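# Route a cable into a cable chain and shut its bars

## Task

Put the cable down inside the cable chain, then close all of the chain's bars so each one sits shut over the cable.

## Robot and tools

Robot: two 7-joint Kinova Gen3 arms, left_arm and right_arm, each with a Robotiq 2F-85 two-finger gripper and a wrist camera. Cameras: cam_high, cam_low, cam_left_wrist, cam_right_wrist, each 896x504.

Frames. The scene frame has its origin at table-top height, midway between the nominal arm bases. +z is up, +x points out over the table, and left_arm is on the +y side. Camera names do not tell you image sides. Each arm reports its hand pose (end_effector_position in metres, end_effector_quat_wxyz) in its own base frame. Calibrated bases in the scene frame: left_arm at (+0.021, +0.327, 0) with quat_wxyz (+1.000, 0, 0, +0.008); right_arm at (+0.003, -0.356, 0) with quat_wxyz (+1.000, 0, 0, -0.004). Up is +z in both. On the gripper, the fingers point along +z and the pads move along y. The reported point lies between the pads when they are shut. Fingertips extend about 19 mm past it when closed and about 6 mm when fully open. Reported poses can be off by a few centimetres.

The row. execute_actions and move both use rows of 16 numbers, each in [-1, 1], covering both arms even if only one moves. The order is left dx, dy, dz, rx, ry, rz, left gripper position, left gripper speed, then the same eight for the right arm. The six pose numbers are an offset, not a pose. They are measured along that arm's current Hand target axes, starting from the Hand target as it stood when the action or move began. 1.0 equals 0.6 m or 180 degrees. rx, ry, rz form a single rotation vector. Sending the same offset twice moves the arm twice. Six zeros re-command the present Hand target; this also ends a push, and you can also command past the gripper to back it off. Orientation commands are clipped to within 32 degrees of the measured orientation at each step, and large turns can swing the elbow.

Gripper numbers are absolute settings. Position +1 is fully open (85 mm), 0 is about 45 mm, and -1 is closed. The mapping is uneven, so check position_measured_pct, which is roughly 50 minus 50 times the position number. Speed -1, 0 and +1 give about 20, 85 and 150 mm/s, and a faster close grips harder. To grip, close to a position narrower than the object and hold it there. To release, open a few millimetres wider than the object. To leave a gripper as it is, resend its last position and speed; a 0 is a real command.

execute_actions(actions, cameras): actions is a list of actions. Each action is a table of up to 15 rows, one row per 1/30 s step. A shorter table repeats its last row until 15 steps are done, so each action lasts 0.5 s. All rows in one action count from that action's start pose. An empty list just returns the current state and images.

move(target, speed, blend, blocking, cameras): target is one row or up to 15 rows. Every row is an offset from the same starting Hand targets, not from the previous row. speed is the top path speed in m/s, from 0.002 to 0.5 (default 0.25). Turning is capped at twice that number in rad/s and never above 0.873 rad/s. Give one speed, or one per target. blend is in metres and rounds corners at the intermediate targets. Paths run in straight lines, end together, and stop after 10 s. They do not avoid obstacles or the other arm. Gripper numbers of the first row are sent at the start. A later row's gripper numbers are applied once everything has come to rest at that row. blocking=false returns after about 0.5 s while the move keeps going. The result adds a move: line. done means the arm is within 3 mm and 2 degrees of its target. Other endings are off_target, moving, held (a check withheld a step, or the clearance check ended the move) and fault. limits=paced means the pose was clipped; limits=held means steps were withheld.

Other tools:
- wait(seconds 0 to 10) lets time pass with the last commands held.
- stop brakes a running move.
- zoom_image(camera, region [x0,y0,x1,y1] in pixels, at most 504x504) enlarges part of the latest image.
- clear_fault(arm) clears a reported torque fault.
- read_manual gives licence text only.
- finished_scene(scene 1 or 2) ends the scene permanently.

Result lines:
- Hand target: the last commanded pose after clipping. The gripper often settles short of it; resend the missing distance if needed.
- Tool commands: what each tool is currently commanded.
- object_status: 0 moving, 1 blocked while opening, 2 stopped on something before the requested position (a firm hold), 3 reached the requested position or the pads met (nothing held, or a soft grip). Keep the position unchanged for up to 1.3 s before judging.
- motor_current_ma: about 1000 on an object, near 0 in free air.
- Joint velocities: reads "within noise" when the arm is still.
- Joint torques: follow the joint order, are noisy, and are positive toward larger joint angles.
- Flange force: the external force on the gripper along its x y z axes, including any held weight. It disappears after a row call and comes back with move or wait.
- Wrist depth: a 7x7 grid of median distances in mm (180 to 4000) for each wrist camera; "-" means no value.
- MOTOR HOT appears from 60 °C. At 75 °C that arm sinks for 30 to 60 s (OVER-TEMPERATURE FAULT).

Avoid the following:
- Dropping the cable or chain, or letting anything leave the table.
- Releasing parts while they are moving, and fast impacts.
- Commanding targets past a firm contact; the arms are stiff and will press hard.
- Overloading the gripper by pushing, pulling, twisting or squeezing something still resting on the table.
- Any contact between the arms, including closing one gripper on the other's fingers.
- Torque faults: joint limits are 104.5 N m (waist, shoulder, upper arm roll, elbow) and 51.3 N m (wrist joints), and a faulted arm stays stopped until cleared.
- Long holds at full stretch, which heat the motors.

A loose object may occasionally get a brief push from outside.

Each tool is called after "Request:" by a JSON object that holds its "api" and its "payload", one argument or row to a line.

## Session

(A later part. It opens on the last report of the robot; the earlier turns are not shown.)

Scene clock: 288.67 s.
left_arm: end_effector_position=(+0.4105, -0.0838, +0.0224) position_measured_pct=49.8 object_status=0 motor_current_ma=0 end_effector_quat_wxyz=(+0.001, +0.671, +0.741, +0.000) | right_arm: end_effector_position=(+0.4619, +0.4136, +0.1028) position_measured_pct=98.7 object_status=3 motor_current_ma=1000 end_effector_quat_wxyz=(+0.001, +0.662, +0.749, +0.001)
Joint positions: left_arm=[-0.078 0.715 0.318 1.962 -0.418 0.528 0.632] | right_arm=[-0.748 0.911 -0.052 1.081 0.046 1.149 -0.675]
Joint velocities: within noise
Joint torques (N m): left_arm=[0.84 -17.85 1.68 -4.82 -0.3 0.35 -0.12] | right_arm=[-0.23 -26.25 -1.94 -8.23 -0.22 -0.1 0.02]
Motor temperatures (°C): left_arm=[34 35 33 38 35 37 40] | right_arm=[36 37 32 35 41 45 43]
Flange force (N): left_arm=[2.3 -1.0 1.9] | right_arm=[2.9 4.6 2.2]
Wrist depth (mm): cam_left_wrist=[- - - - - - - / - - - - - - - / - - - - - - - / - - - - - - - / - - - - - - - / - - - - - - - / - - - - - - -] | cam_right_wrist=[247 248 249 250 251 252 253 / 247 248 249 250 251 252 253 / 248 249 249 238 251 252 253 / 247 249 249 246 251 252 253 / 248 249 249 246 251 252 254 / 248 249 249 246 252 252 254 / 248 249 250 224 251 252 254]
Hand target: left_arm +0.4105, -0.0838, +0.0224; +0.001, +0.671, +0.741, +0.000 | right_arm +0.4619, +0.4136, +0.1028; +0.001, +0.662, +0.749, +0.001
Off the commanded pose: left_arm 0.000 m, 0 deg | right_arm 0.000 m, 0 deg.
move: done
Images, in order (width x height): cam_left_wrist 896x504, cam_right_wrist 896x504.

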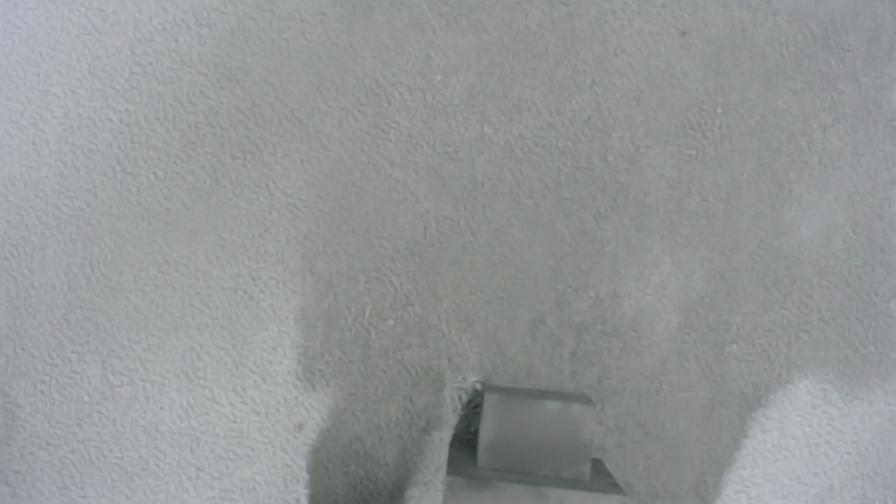

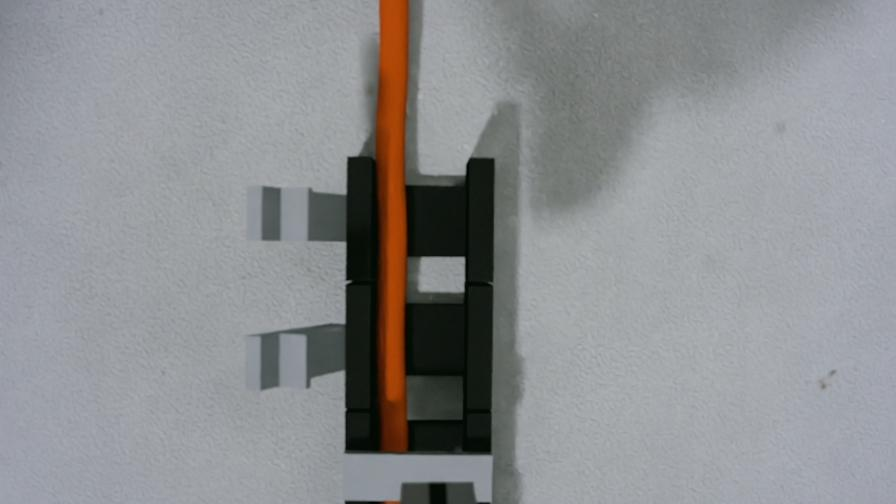

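Request:
{"api": "move", "payload": {
  "target": [
    [0,0,-0.15,0,0,0,0.0,-1,0,-0.09,0,0,0,0,-1,0],
    [0.25,0,-0.3,0,0,0,0.0,-1,0.0548,-0.098,0,0,0,0,-1,0],
    [0.25,0,-0.3,0,0,0,0.0,-1,0.0548,-0.098,0.0747,0,0,0,-1,0],
    [0.25,0,-0.3,0,0,0,0.0,-1,0.0548,0.002,0.0747,0,0,0,-1,0],
    [0.25,0,-0.3,0,0,0,0.0,-1,0.0548,0.002,0.1,0,0,0,-1,0]
  ],
  "speed": [0.1,0.15,0.1,0.06,0.03],
  "cameras": ["cam_right_wrist","cam_high"]
}}

Request:
{"api": "move", "payload": {
  "target": [
    [0,0,0,0,0,0,0,-1,0,0,-0.07,0,0,0,-1,0],
    [0,0,0,0,0,0,0,-1,0.0548,-0.098,-0.07,0,0,0,-1,0],
    [0,0,0,0,0,0,0,-1,0.0548,-0.098,-0.0247,0,0,0,-1,0],
    [0,0,0,0,0,0,0,-1,0.0548,0.002,-0.0247,0,0,0,-1,0],
    [0,0,0,0,0,0,0,-1,0.0548,0.002,0,0,0,0,-1,0]
  ],
  "speed": [0.1,0.2,0.1,0.06,0.03],
  "cameras": ["cam_right_wrist","cam_high","cam_low"]
}}

Scene clock: 298.70 s.
left_arm: end_effector_position=(+0.3954, +0.0657, +0.2023) position_measured_pct=49.8 object_status=3 motor_current_ma=0 end_effector_quat_wxyz=(+0.001, +0.671, +0.741, +0.000) | right_arm: end_effector_position=(+0.4593, +0.4465, +0.0431) position_measured_pct=98.7 object_status=3 motor_current_ma=1000 end_effector_quat_wxyz=(+0.001, +0.662, +0.749, +0.001)
Joint positions: left_arm=[-0.58 0.353 0.471 1.826 -0.185 1.006 0.065] | right_arm=[-0.79 1.032 -0.05 1.021 0.05 1.087 -0.715]
Joint velocities: within noise
Joint torques (N m): left_arm=[0.75 -14.37 1.24 -8.47 -0.33 0.17 -0.1] | right_arm=[0.2 -10.92 -1.63 -1.12 -0.04 -0.71 0.01]
Motor temperatures (°C): left_arm=[34 35 33 38 35 37 40] | right_arm=[36 37 32 35 41 45 43]
Flange force (N): left_arm=[1.2 -2.0 3.2] | right_arm=[3.8 4.3 -24.1]
Wrist depth (mm): cam_left_wrist=[351 350 348 348 345 345 344 / 351 350 348 347 346 345 343 / 351 350 349 347 346 345 343 / 352 349 348 347 347 345 344 / 351 350 349 347 346 345 344 / 350 349 348 348 345 345 344 / 351 349 349 347 346 345 344] | cam_right_wrist=[190 191 191 192 193 194 194 / 190 191 191 192 193 194 194 / 190 191 192 192 193 194 194 / 190 191 191 192 193 194 195 / 190 191 182 188 193 194 195 / 190 - 181 188 193 194 195 / 190 191 181 192 193 194 195]
Hand target: left_arm +0.3954, +0.0657, +0.2023; +0.001, +0.671, +0.741, +0.000 | right_arm +0.4591, +0.4464, +0.0428; +0.001, +0.662, +0.749, +0.001
Off the commanded pose: left_arm 0.000 m, 0 deg | right_arm 0.000 m, 0 deg.
move: done
Images, in order (width x height): cam_high 896x504, cam_right_wrist 896x504.

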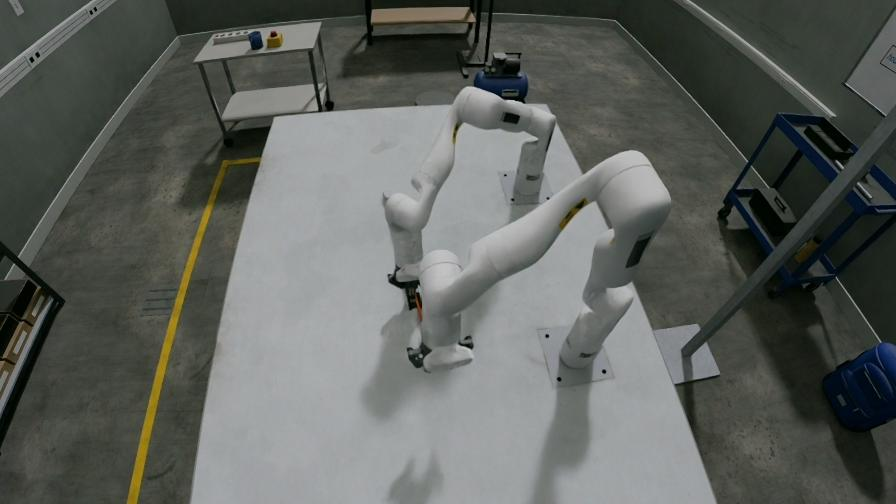

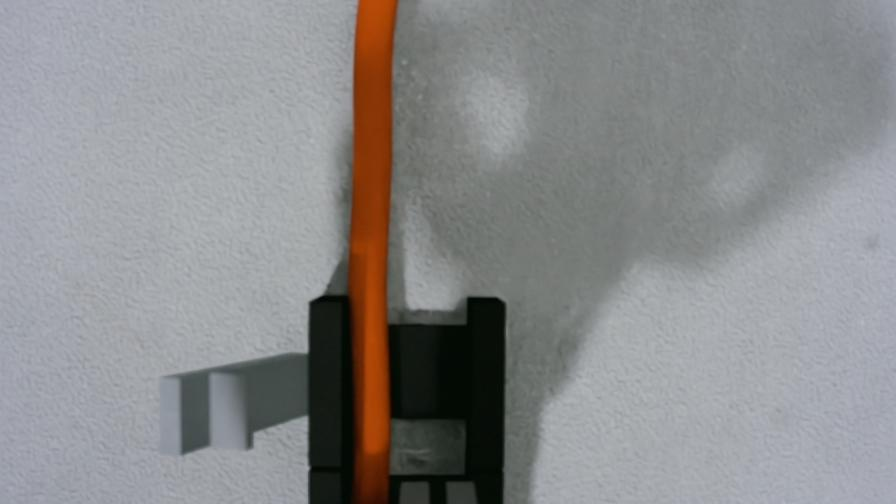

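Scene clock: 301.63 s.
left_arm: end_effector_position=(+0.3954, +0.0657, +0.2023) position_measured_pct=49.8 object_status=3 motor_current_ma=0 end_effector_quat_wxyz=(+0.001, +0.671, +0.741, +0.000) | right_arm: end_effector_position=(+0.4564, +0.4793, +0.0432) position_measured_pct=98.7 object_status=3 motor_current_ma=1000 end_effector_quat_wxyz=(+0.001, +0.662, +0.749, +0.001)
Joint positions: left_arm=[-0.58 0.353 0.471 1.826 -0.185 1.006 0.065] | right_arm=[-0.83 1.088 -0.048 0.893 0.048 1.159 -0.748]
Joint velocities: within noise
Joint torques (N m): left_arm=[0.75 -14.33 1.32 -8.5 -0.4 0.16 -0.14] | right_arm=[-0.02 -11.52 -1.73 -2.1 -0.03 -1.48 -0.02]
Motor temperatures (°C): left_arm=[34 35 33 38 35 37 40] | right_arm=[36 37 32 35 41 45 43]
Flange force (N): left_arm=[1.1 -2.2 3.2] | right_arm=[2.7 3.2 -24.7]
Wrist depth (mm): cam_left_wrist=[350 350 349 347 347 344 344 / 351 350 349 347 346 345 344 / 351 350 348 347 346 345 344 / 351 350 348 347 346 345 344 / 351 350 348 348 346 344 344 / 351 349 348 347 346 345 344 / 351 350 349 348 346 344 344] | cam_right_wrist=[190 191 191 192 193 194 194 / 190 191 191 192 193 194 194 / 190 191 191 192 193 194 195 / 190 191 192 192 193 194 195 / 190 191 192 193 193 194 195 / 190 191 192 193 193 194 195 / 190 191 192 192 193 194 195]
Hand target: left_arm +0.3954, +0.0657, +0.2023; +0.001, +0.671, +0.741, +0.000 | right_arm +0.4563, +0.4792, +0.0428; +0.001, +0.662, +0.749, +0.001
Off the commanded pose: left_arm 0.000 m, 0 deg | right_arm 0.000 m, 0 deg.
move: done
Images, in order (width x height): cam_high 896x504, cam_low 896x504, cam_right_wrist 896x504.

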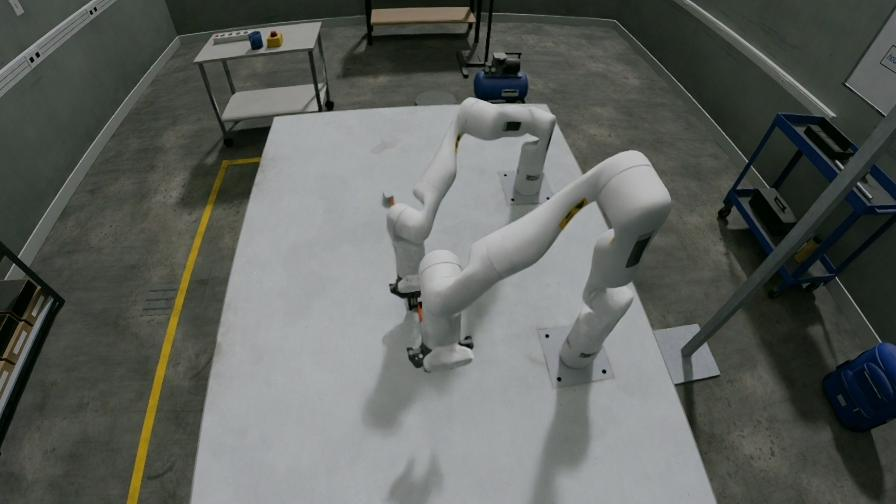

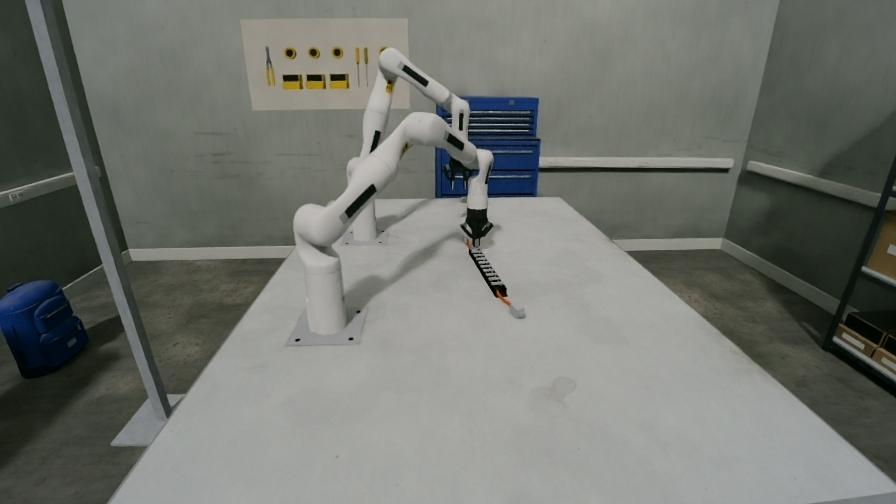

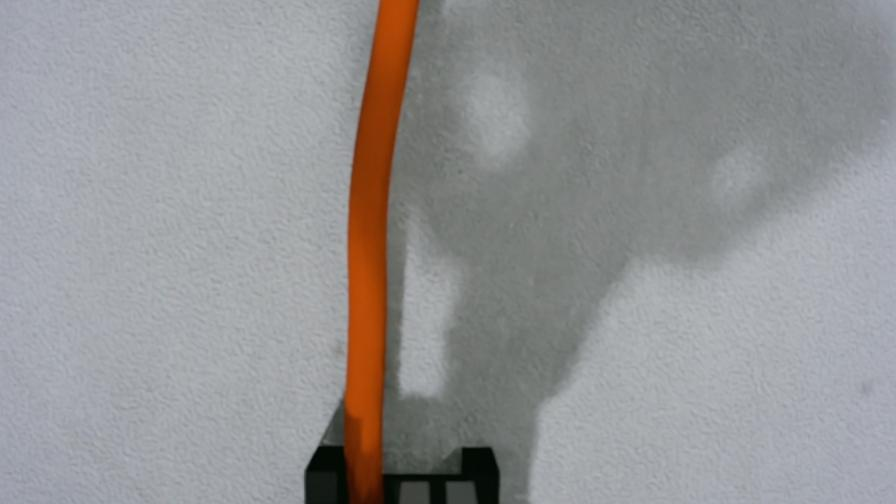

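Request:
{"api": "move", "payload": {
  "target": [
    [0,0,0,0,0,0,0,-1,0,0,-0.1,0,0,0,-1,0],
    [0,0,0,0,0,0,0,-1,-0.36,0,-0.5,0,0,0,-1,0]
  ],
  "speed": [0.1,0.2],
  "cameras": ["cam_right_wrist","cam_low"]
}}

Request:
{"api": "zoom_image", "payload": {
  "camera": "cam_right_wrist",
  "region": [300, 0, 560, 250]
}}

Request:
{"api": "zoom_image", "payload": {
  "camera": "cam_right_wrist",
  "region": [300, 250, 560, 500]
}}

Request:
{"api": "zoom_image", "payload": {
  "camera": "cam_low",
  "region": [455, 230, 535, 330]
}}

Scene clock: 307.53 s.
left_arm: end_effector_position=(+0.3954, +0.0657, +0.2023) position_measured_pct=49.8 object_status=3 motor_current_ma=0 end_effector_quat_wxyz=(+0.001, +0.671, +0.741, +0.000) | right_arm: end_effector_position=(+0.4823, +0.2647, +0.3428) position_measured_pct=98.7 object_status=3 motor_current_ma=1000 end_effector_quat_wxyz=(+0.001, +0.662, +0.749, +0.001)
Joint positions: left_arm=[-0.58 0.353 0.471 1.826 -0.185 1.006 0.065] | right_arm=[-0.531 0.594 -0.035 0.911 0.021 1.636 -0.436]
Joint velocities: within noise
Joint torques (N m): left_arm=[0.74 -14.31 1.2 -8.53 -0.37 0.2 -0.13] | right_arm=[-0.26 -22.32 -1.9 -9.02 -0.21 -0.09 0.01]
Motor temperatures (°C): left_arm=[34 35 33 38 35 37 40] | right_arm=[36 37 32 35 41 45 43]
Flange force (N): left_arm=[1.1 -2.4 3.3] | right_arm=[1.7 6.1 -0.6]
Wrist depth (mm): cam_left_wrist=[351 350 349 348 346 345 343 / 351 349 348 348 346 345 344 / 351 349 348 347 346 344 344 / 351 350 348 347 346 345 344 / 351 349 348 348 347 345 343 / 351 351 348 347 346 346 343 / 352 350 349 347 347 345 344] | cam_right_wrist=[482 486 486 488 490 492 493 / 484 485 487 487 490 492 493 / 484 487 488 488 491 493 494 / 483 486 487 488 491 493 495 / 484 487 488 489 491 494 494 / 484 486 488 490 492 494 495 / 485 487 487 485 491 493 496]
Hand target: left_arm +0.3954, +0.0657, +0.2023; +0.001, +0.671, +0.741, +0.000 | right_arm +0.4823, +0.2647, +0.3428; +0.001, +0.662, +0.749, +0.001
Off the commanded pose: left_arm 0.000 m, 0 deg | right_arm 0.000 m, 0 deg.
move: done
Images, in order (width x height): cam_low 896x504, cam_right_wrist 896x504.

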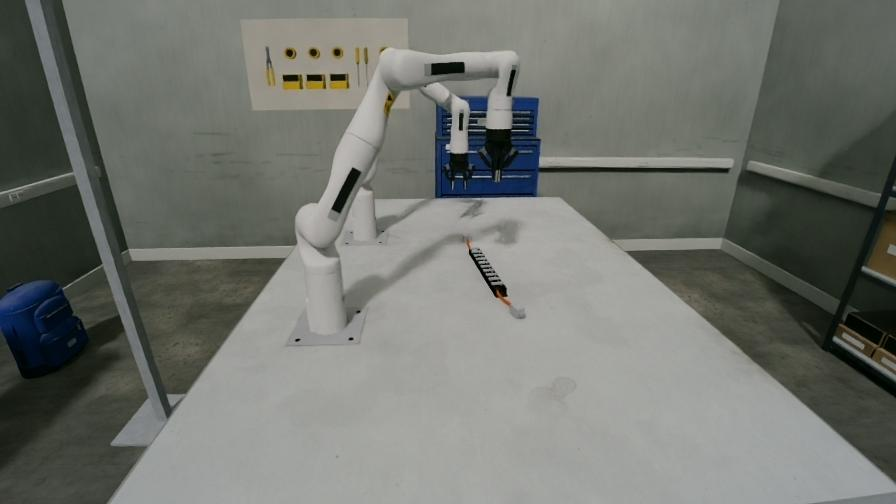

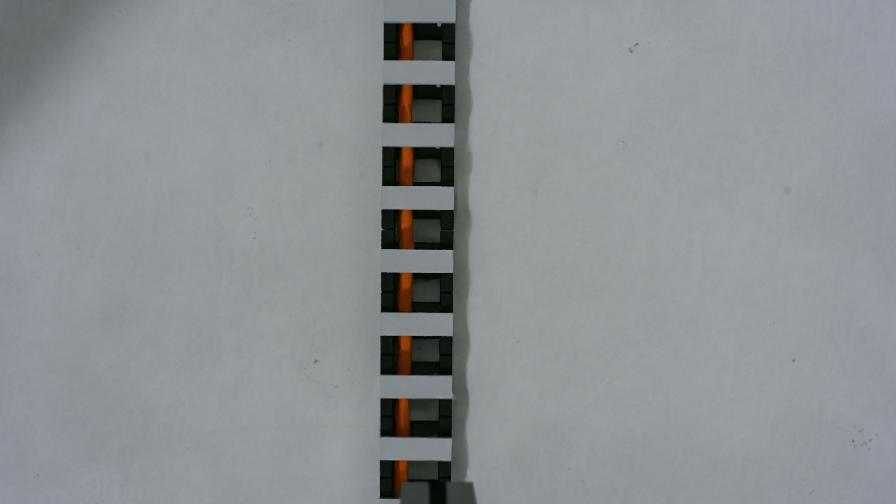

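Scaled by 1.938 from the camera's 896x504 image, which has a finer 1280x720 frame.

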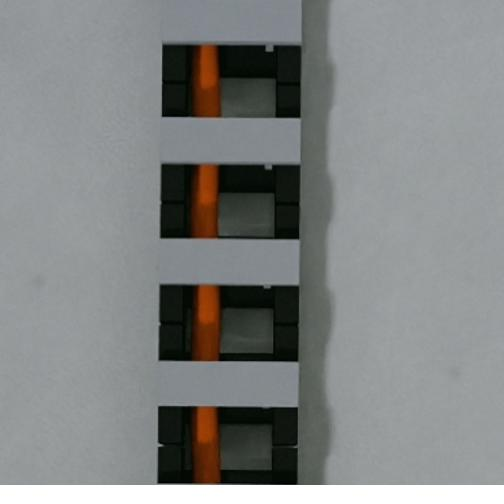

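Scaled by 1.938 from the camera's 896x504 image, which has a finer 1280x720 frame.

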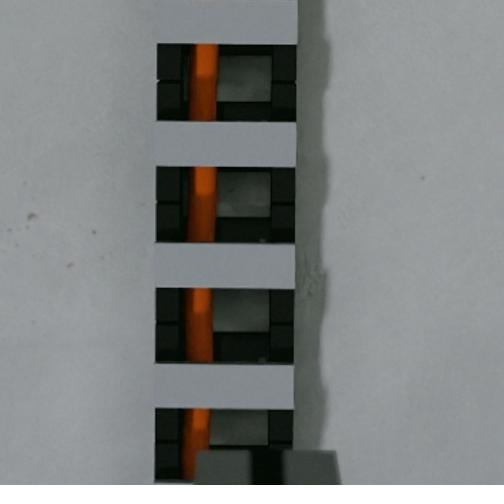

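Scaled by 5.040 from the camera's 896x504 image, which has a finer 1280x720 frame.

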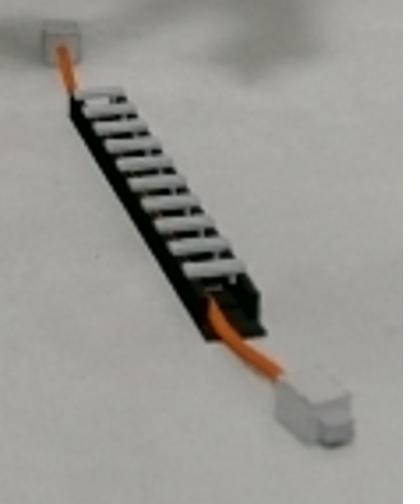

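Request:
{"api": "move", "payload": {
  "target": [0,0,0,0,0,0,0,-1,0.17,0,0.25,0,0,0,-1,0],
  "cameras": ["cam_right_wrist","cam_low"]
}}

Request:
{"api": "zoom_image", "payload": {
  "camera": "cam_low",
  "region": [460, 235, 500, 265]
}}

Request:
{"api": "zoom_image", "payload": {
  "camera": "cam_right_wrist",
  "region": [300, 100, 560, 350]
}}

Scene clock: 310.87 s.
left_arm: end_effector_position=(+0.3954, +0.0657, +0.2023) position_measured_pct=49.8 object_status=3 motor_current_ma=0 end_effector_quat_wxyz=(+0.001, +0.671, +0.741, +0.000) | right_arm: end_effector_position=(+0.4700, +0.3660, +0.1929) position_measured_pct=98.7 object_status=3 motor_current_ma=1000 end_effector_quat_wxyz=(+0.001, +0.662, +0.749, +0.001)
Joint positions: left_arm=[-0.58 0.353 0.471 1.826 -0.185 1.006 0.065] | right_arm=[-0.68 0.766 -0.052 1.073 0.038 1.301 -0.604]
Joint velocities: within noise
Joint torques (N m): left_arm=[0.72 -14.41 1.32 -8.57 -0.38 0.2 -0.09] | right_arm=[-0.25 -24.79 -1.93 -8.72 -0.23 -0.09 -0.01]
Motor temperatures (°C): left_arm=[34 35 33 38 35 37 40] | right_arm=[36 37 32 35 41 45 43]
Flange force (N): left_arm=[1.2 -2.3 3.6] | right_arm=[2.5 5.1 1.4]
Wrist depth (mm): cam_left_wrist=[351 350 349 347 346 345 343 / 351 350 348 347 346 345 344 / 351 350 348 347 347 345 344 / 351 350 349 348 346 345 345 / 351 350 349 348 347 344 344 / 351 350 348 348 346 344 344 / 351 350 348 347 346 345 344] | cam_right_wrist=[336 337 339 339 341 342 343 / 336 337 339 327 341 342 343 / 336 338 339 318 341 343 343 / 337 338 339 318 341 342 343 / 337 338 339 328 341 343 344 / 337 338 339 328 341 342 345 / 336 338 339 319 342 343 344]
Hand target: left_arm +0.3954, +0.0657, +0.2023; +0.001, +0.671, +0.741, +0.000 | right_arm +0.4700, +0.3660, +0.1928; +0.001, +0.662, +0.749, +0.001
Off the commanded pose: left_arm 0.000 m, 0 deg | right_arm 0.000 m, 0 deg.
move: done
Images, in order (width x height): cam_low 896x504, cam_right_wrist 896x504.

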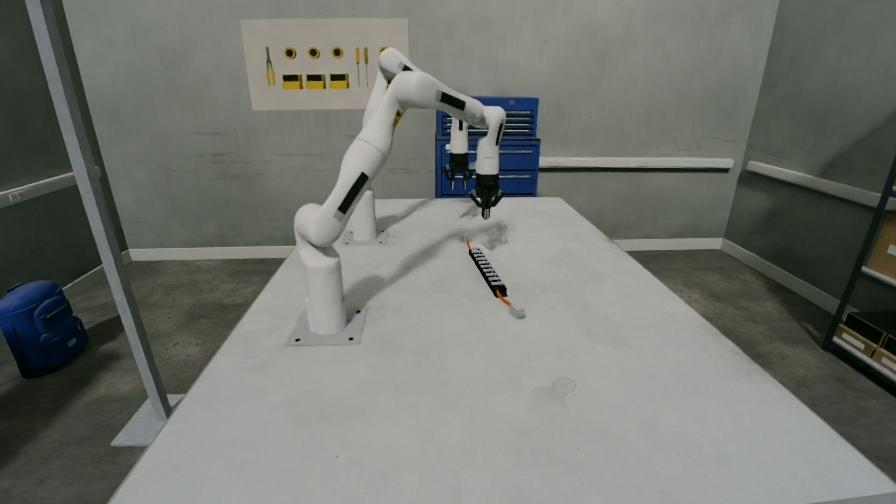

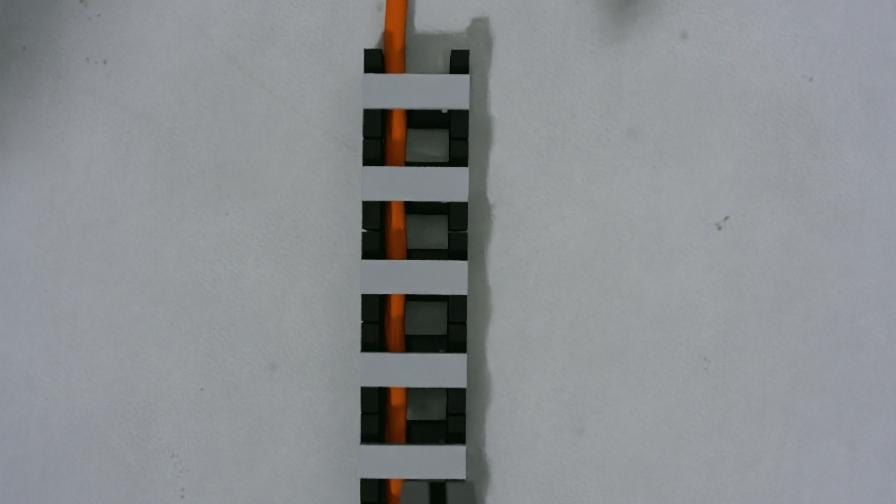

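Scaled by 12.600 from the camera's 896x504 image, which has a finer 1280x720 frame.

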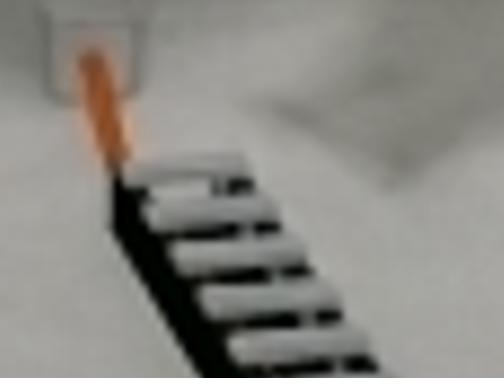

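Scaled by 1.938 from the camera's 896x504 image, which has a finer 1280x720 frame.

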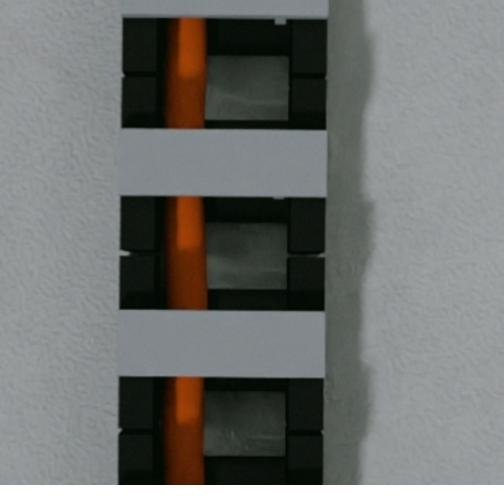

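Request:
{"api": "move", "payload": {
  "target": [
    [0,0,0,0,0,0,0,-1,0.19,0.01,0.18,0,0,0,-1,0],
    [0,0,0,0,0,0,0,-1,0.19,0.01,0.2505,0,0,0,-1,0]
  ],
  "speed": [0.2,0.04],
  "cameras": []
}}

Request:
{"api": "move", "payload": {
  "target": [
    [0,0,0,0,0,0,0,-1,0,0,-0.1,0,0,0,-1,0],
    [0,0,0,0,0,0,0,-1,-0.3,0,-0.4,0,0,0,-1,0]
  ],
  "speed": [0.1,0.2],
  "cameras": ["cam_low","cam_right_wrist"]
}}

Request:
{"api": "zoom_image", "payload": {
  "camera": "cam_low",
  "region": [460, 235, 500, 265]
}}

Scene clock: 319.50 s.
left_arm: end_effector_position=(+0.3954, +0.0657, +0.2023) position_measured_pct=49.8 object_status=3 motor_current_ma=0 end_effector_quat_wxyz=(+0.001, +0.671, +0.741, +0.000) | right_arm: end_effector_position=(+0.4623, +0.4800, +0.0429) position_measured_pct=98.7 object_status=3 motor_current_ma=1000 end_effector_quat_wxyz=(+0.001, +0.662, +0.749, +0.001)
Joint positions: left_arm=[-0.58 0.353 0.471 1.826 -0.185 1.006 0.065] | right_arm=[-0.825 1.101 -0.048 0.863 0.048 1.176 -0.741]
Joint velocities: within noise
Joint torques (N m): left_arm=[0.71 -14.41 1.23 -8.49 -0.43 0.19 -0.14] | right_arm=[-0.09 -7.96 -1.82 -2.26 -0.04 -3.25 0]
Motor temperatures (°C): left_arm=[34 35 33 38 35 37 40] | right_arm=[36 37 32 35 41 45 43]
Flange force (N): left_arm=[1.0 -2.0 3.3] | right_arm=[-0.4 -0.4 -32.3]
Wrist depth (mm): cam_left_wrist=[350 350 348 347 346 345 344 / 352 350 348 348 347 345 343 / 351 350 349 348 346 345 344 / 351 350 349 347 347 346 344 / 351 350 348 347 346 345 344 / 352 350 349 348 347 345 343 / 351 350 348 348 347 345 344] | cam_right_wrist=[190 191 191 192 193 193 194 / 190 191 191 192 193 194 194 / 190 191 191 192 193 194 194 / 190 191 192 192 193 194 195 / 190 191 191 192 193 194 195 / 190 191 192 193 193 194 195 / 191 191 188 193 193 194 195]
Hand target: left_arm +0.3954, +0.0657, +0.2023; +0.001, +0.671, +0.741, +0.000 | right_arm +0.4622, +0.4799, +0.0426; +0.001, +0.662, +0.749, +0.001
Off the commanded pose: left_arm 0.000 m, 0 deg | right_arm 0.000 m, 0 deg.
move: done
No camera images: "cameras" was empty.

Scene clock: 321.77 s.
left_arm: end_effector_position=(+0.3954, +0.0657, +0.2023) position_measured_pct=49.8 object_status=3 motor_current_ma=0 end_effector_quat_wxyz=(+0.001, +0.671, +0.741, +0.000) | right_arm: end_effector_position=(+0.4839, +0.3012, +0.2825) position_measured_pct=98.7 object_status=3 motor_current_ma=1000 end_effector_quat_wxyz=(+0.001, +0.662, +0.749, +0.001)
Joint positions: left_arm=[-0.58 0.353 0.471 1.826 -0.185 1.006 0.065] | right_arm=[-0.58 0.653 -0.045 0.997 0.028 1.49 -0.494]
Joint velocities: within noise
Joint torques (N m): left_arm=[0.72 -14.33 1.19 -8.48 -0.37 0.21 -0.09] | right_arm=[-0.19 -23.31 -1.89 -8.95 -0.2 -0.09 -0.03]
Motor temperatures (°C): left_arm=[34 35 33 37 35 37 40] | right_arm=[36 37 32 35 41 45 43]
Flange force (N): left_arm=[1.1 -2.2 3.3] | right_arm=[2.2 6.0 0.1]
Wrist depth (mm): cam_left_wrist=[351 350 348 347 346 344 343 / 351 349 349 347 346 345 344 / 351 350 349 347 347 345 344 / 352 350 349 348 347 345 344 / 351 350 348 347 346 345 344 / 351 350 349 348 346 345 344 / 351 350 348 348 346 345 344] | cam_right_wrist=[423 426 427 429 429 432 432 / 424 425 427 429 430 432 433 / 425 426 428 429 430 432 434 / 425 427 427 430 430 433 435 / 424 426 428 430 431 433 435 / 425 427 428 430 431 433 435 / 426 427 428 430 432 433 434]
Hand target: left_arm +0.3954, +0.0657, +0.2023; +0.001, +0.671, +0.741, +0.000 | right_arm +0.4840, +0.3012, +0.2825; +0.001, +0.662, +0.749, +0.001
Off the commanded pose: left_arm 0.000 m, 0 deg | right_arm 0.000 m, 0 deg.
move: done
Images, in order (width x height): cam_low 896x504, cam_right_wrist 896x504.

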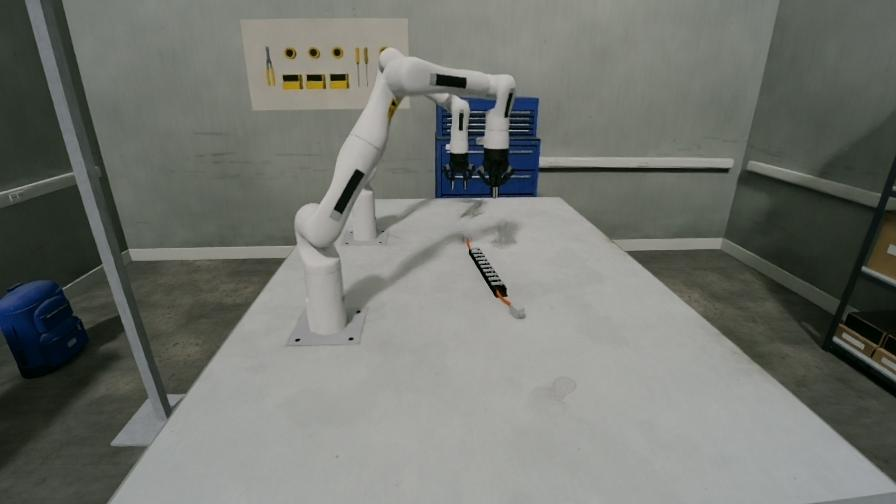

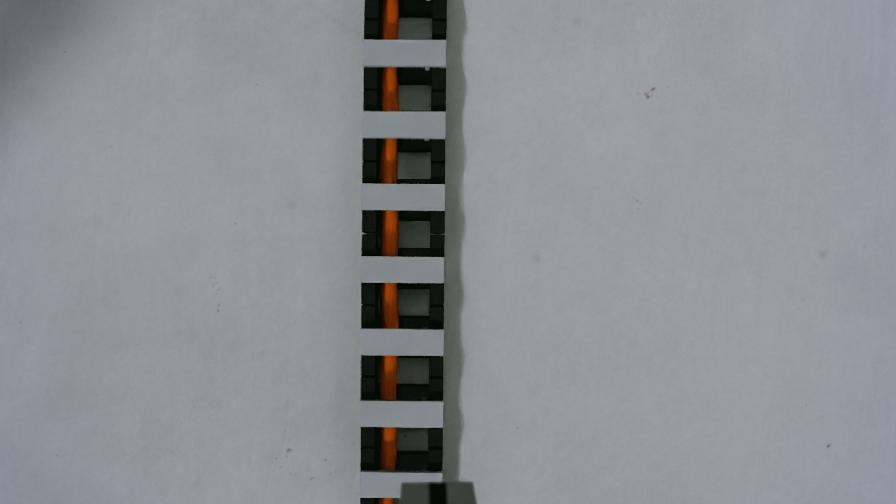

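Scaled by 12.600 from the camera's 896x504 image, which has a finer 1280x720 frame.

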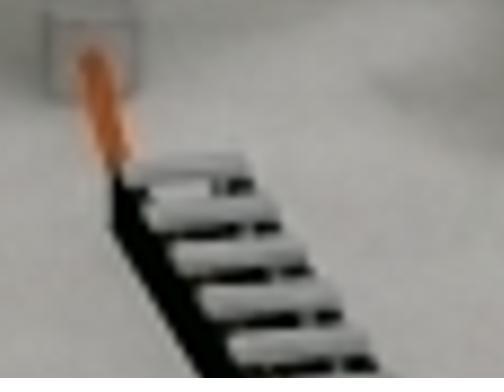

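Request:
{"api": "finished_scene", "payload": {
  "scene": 1
}}

The scene is finished: the task was done.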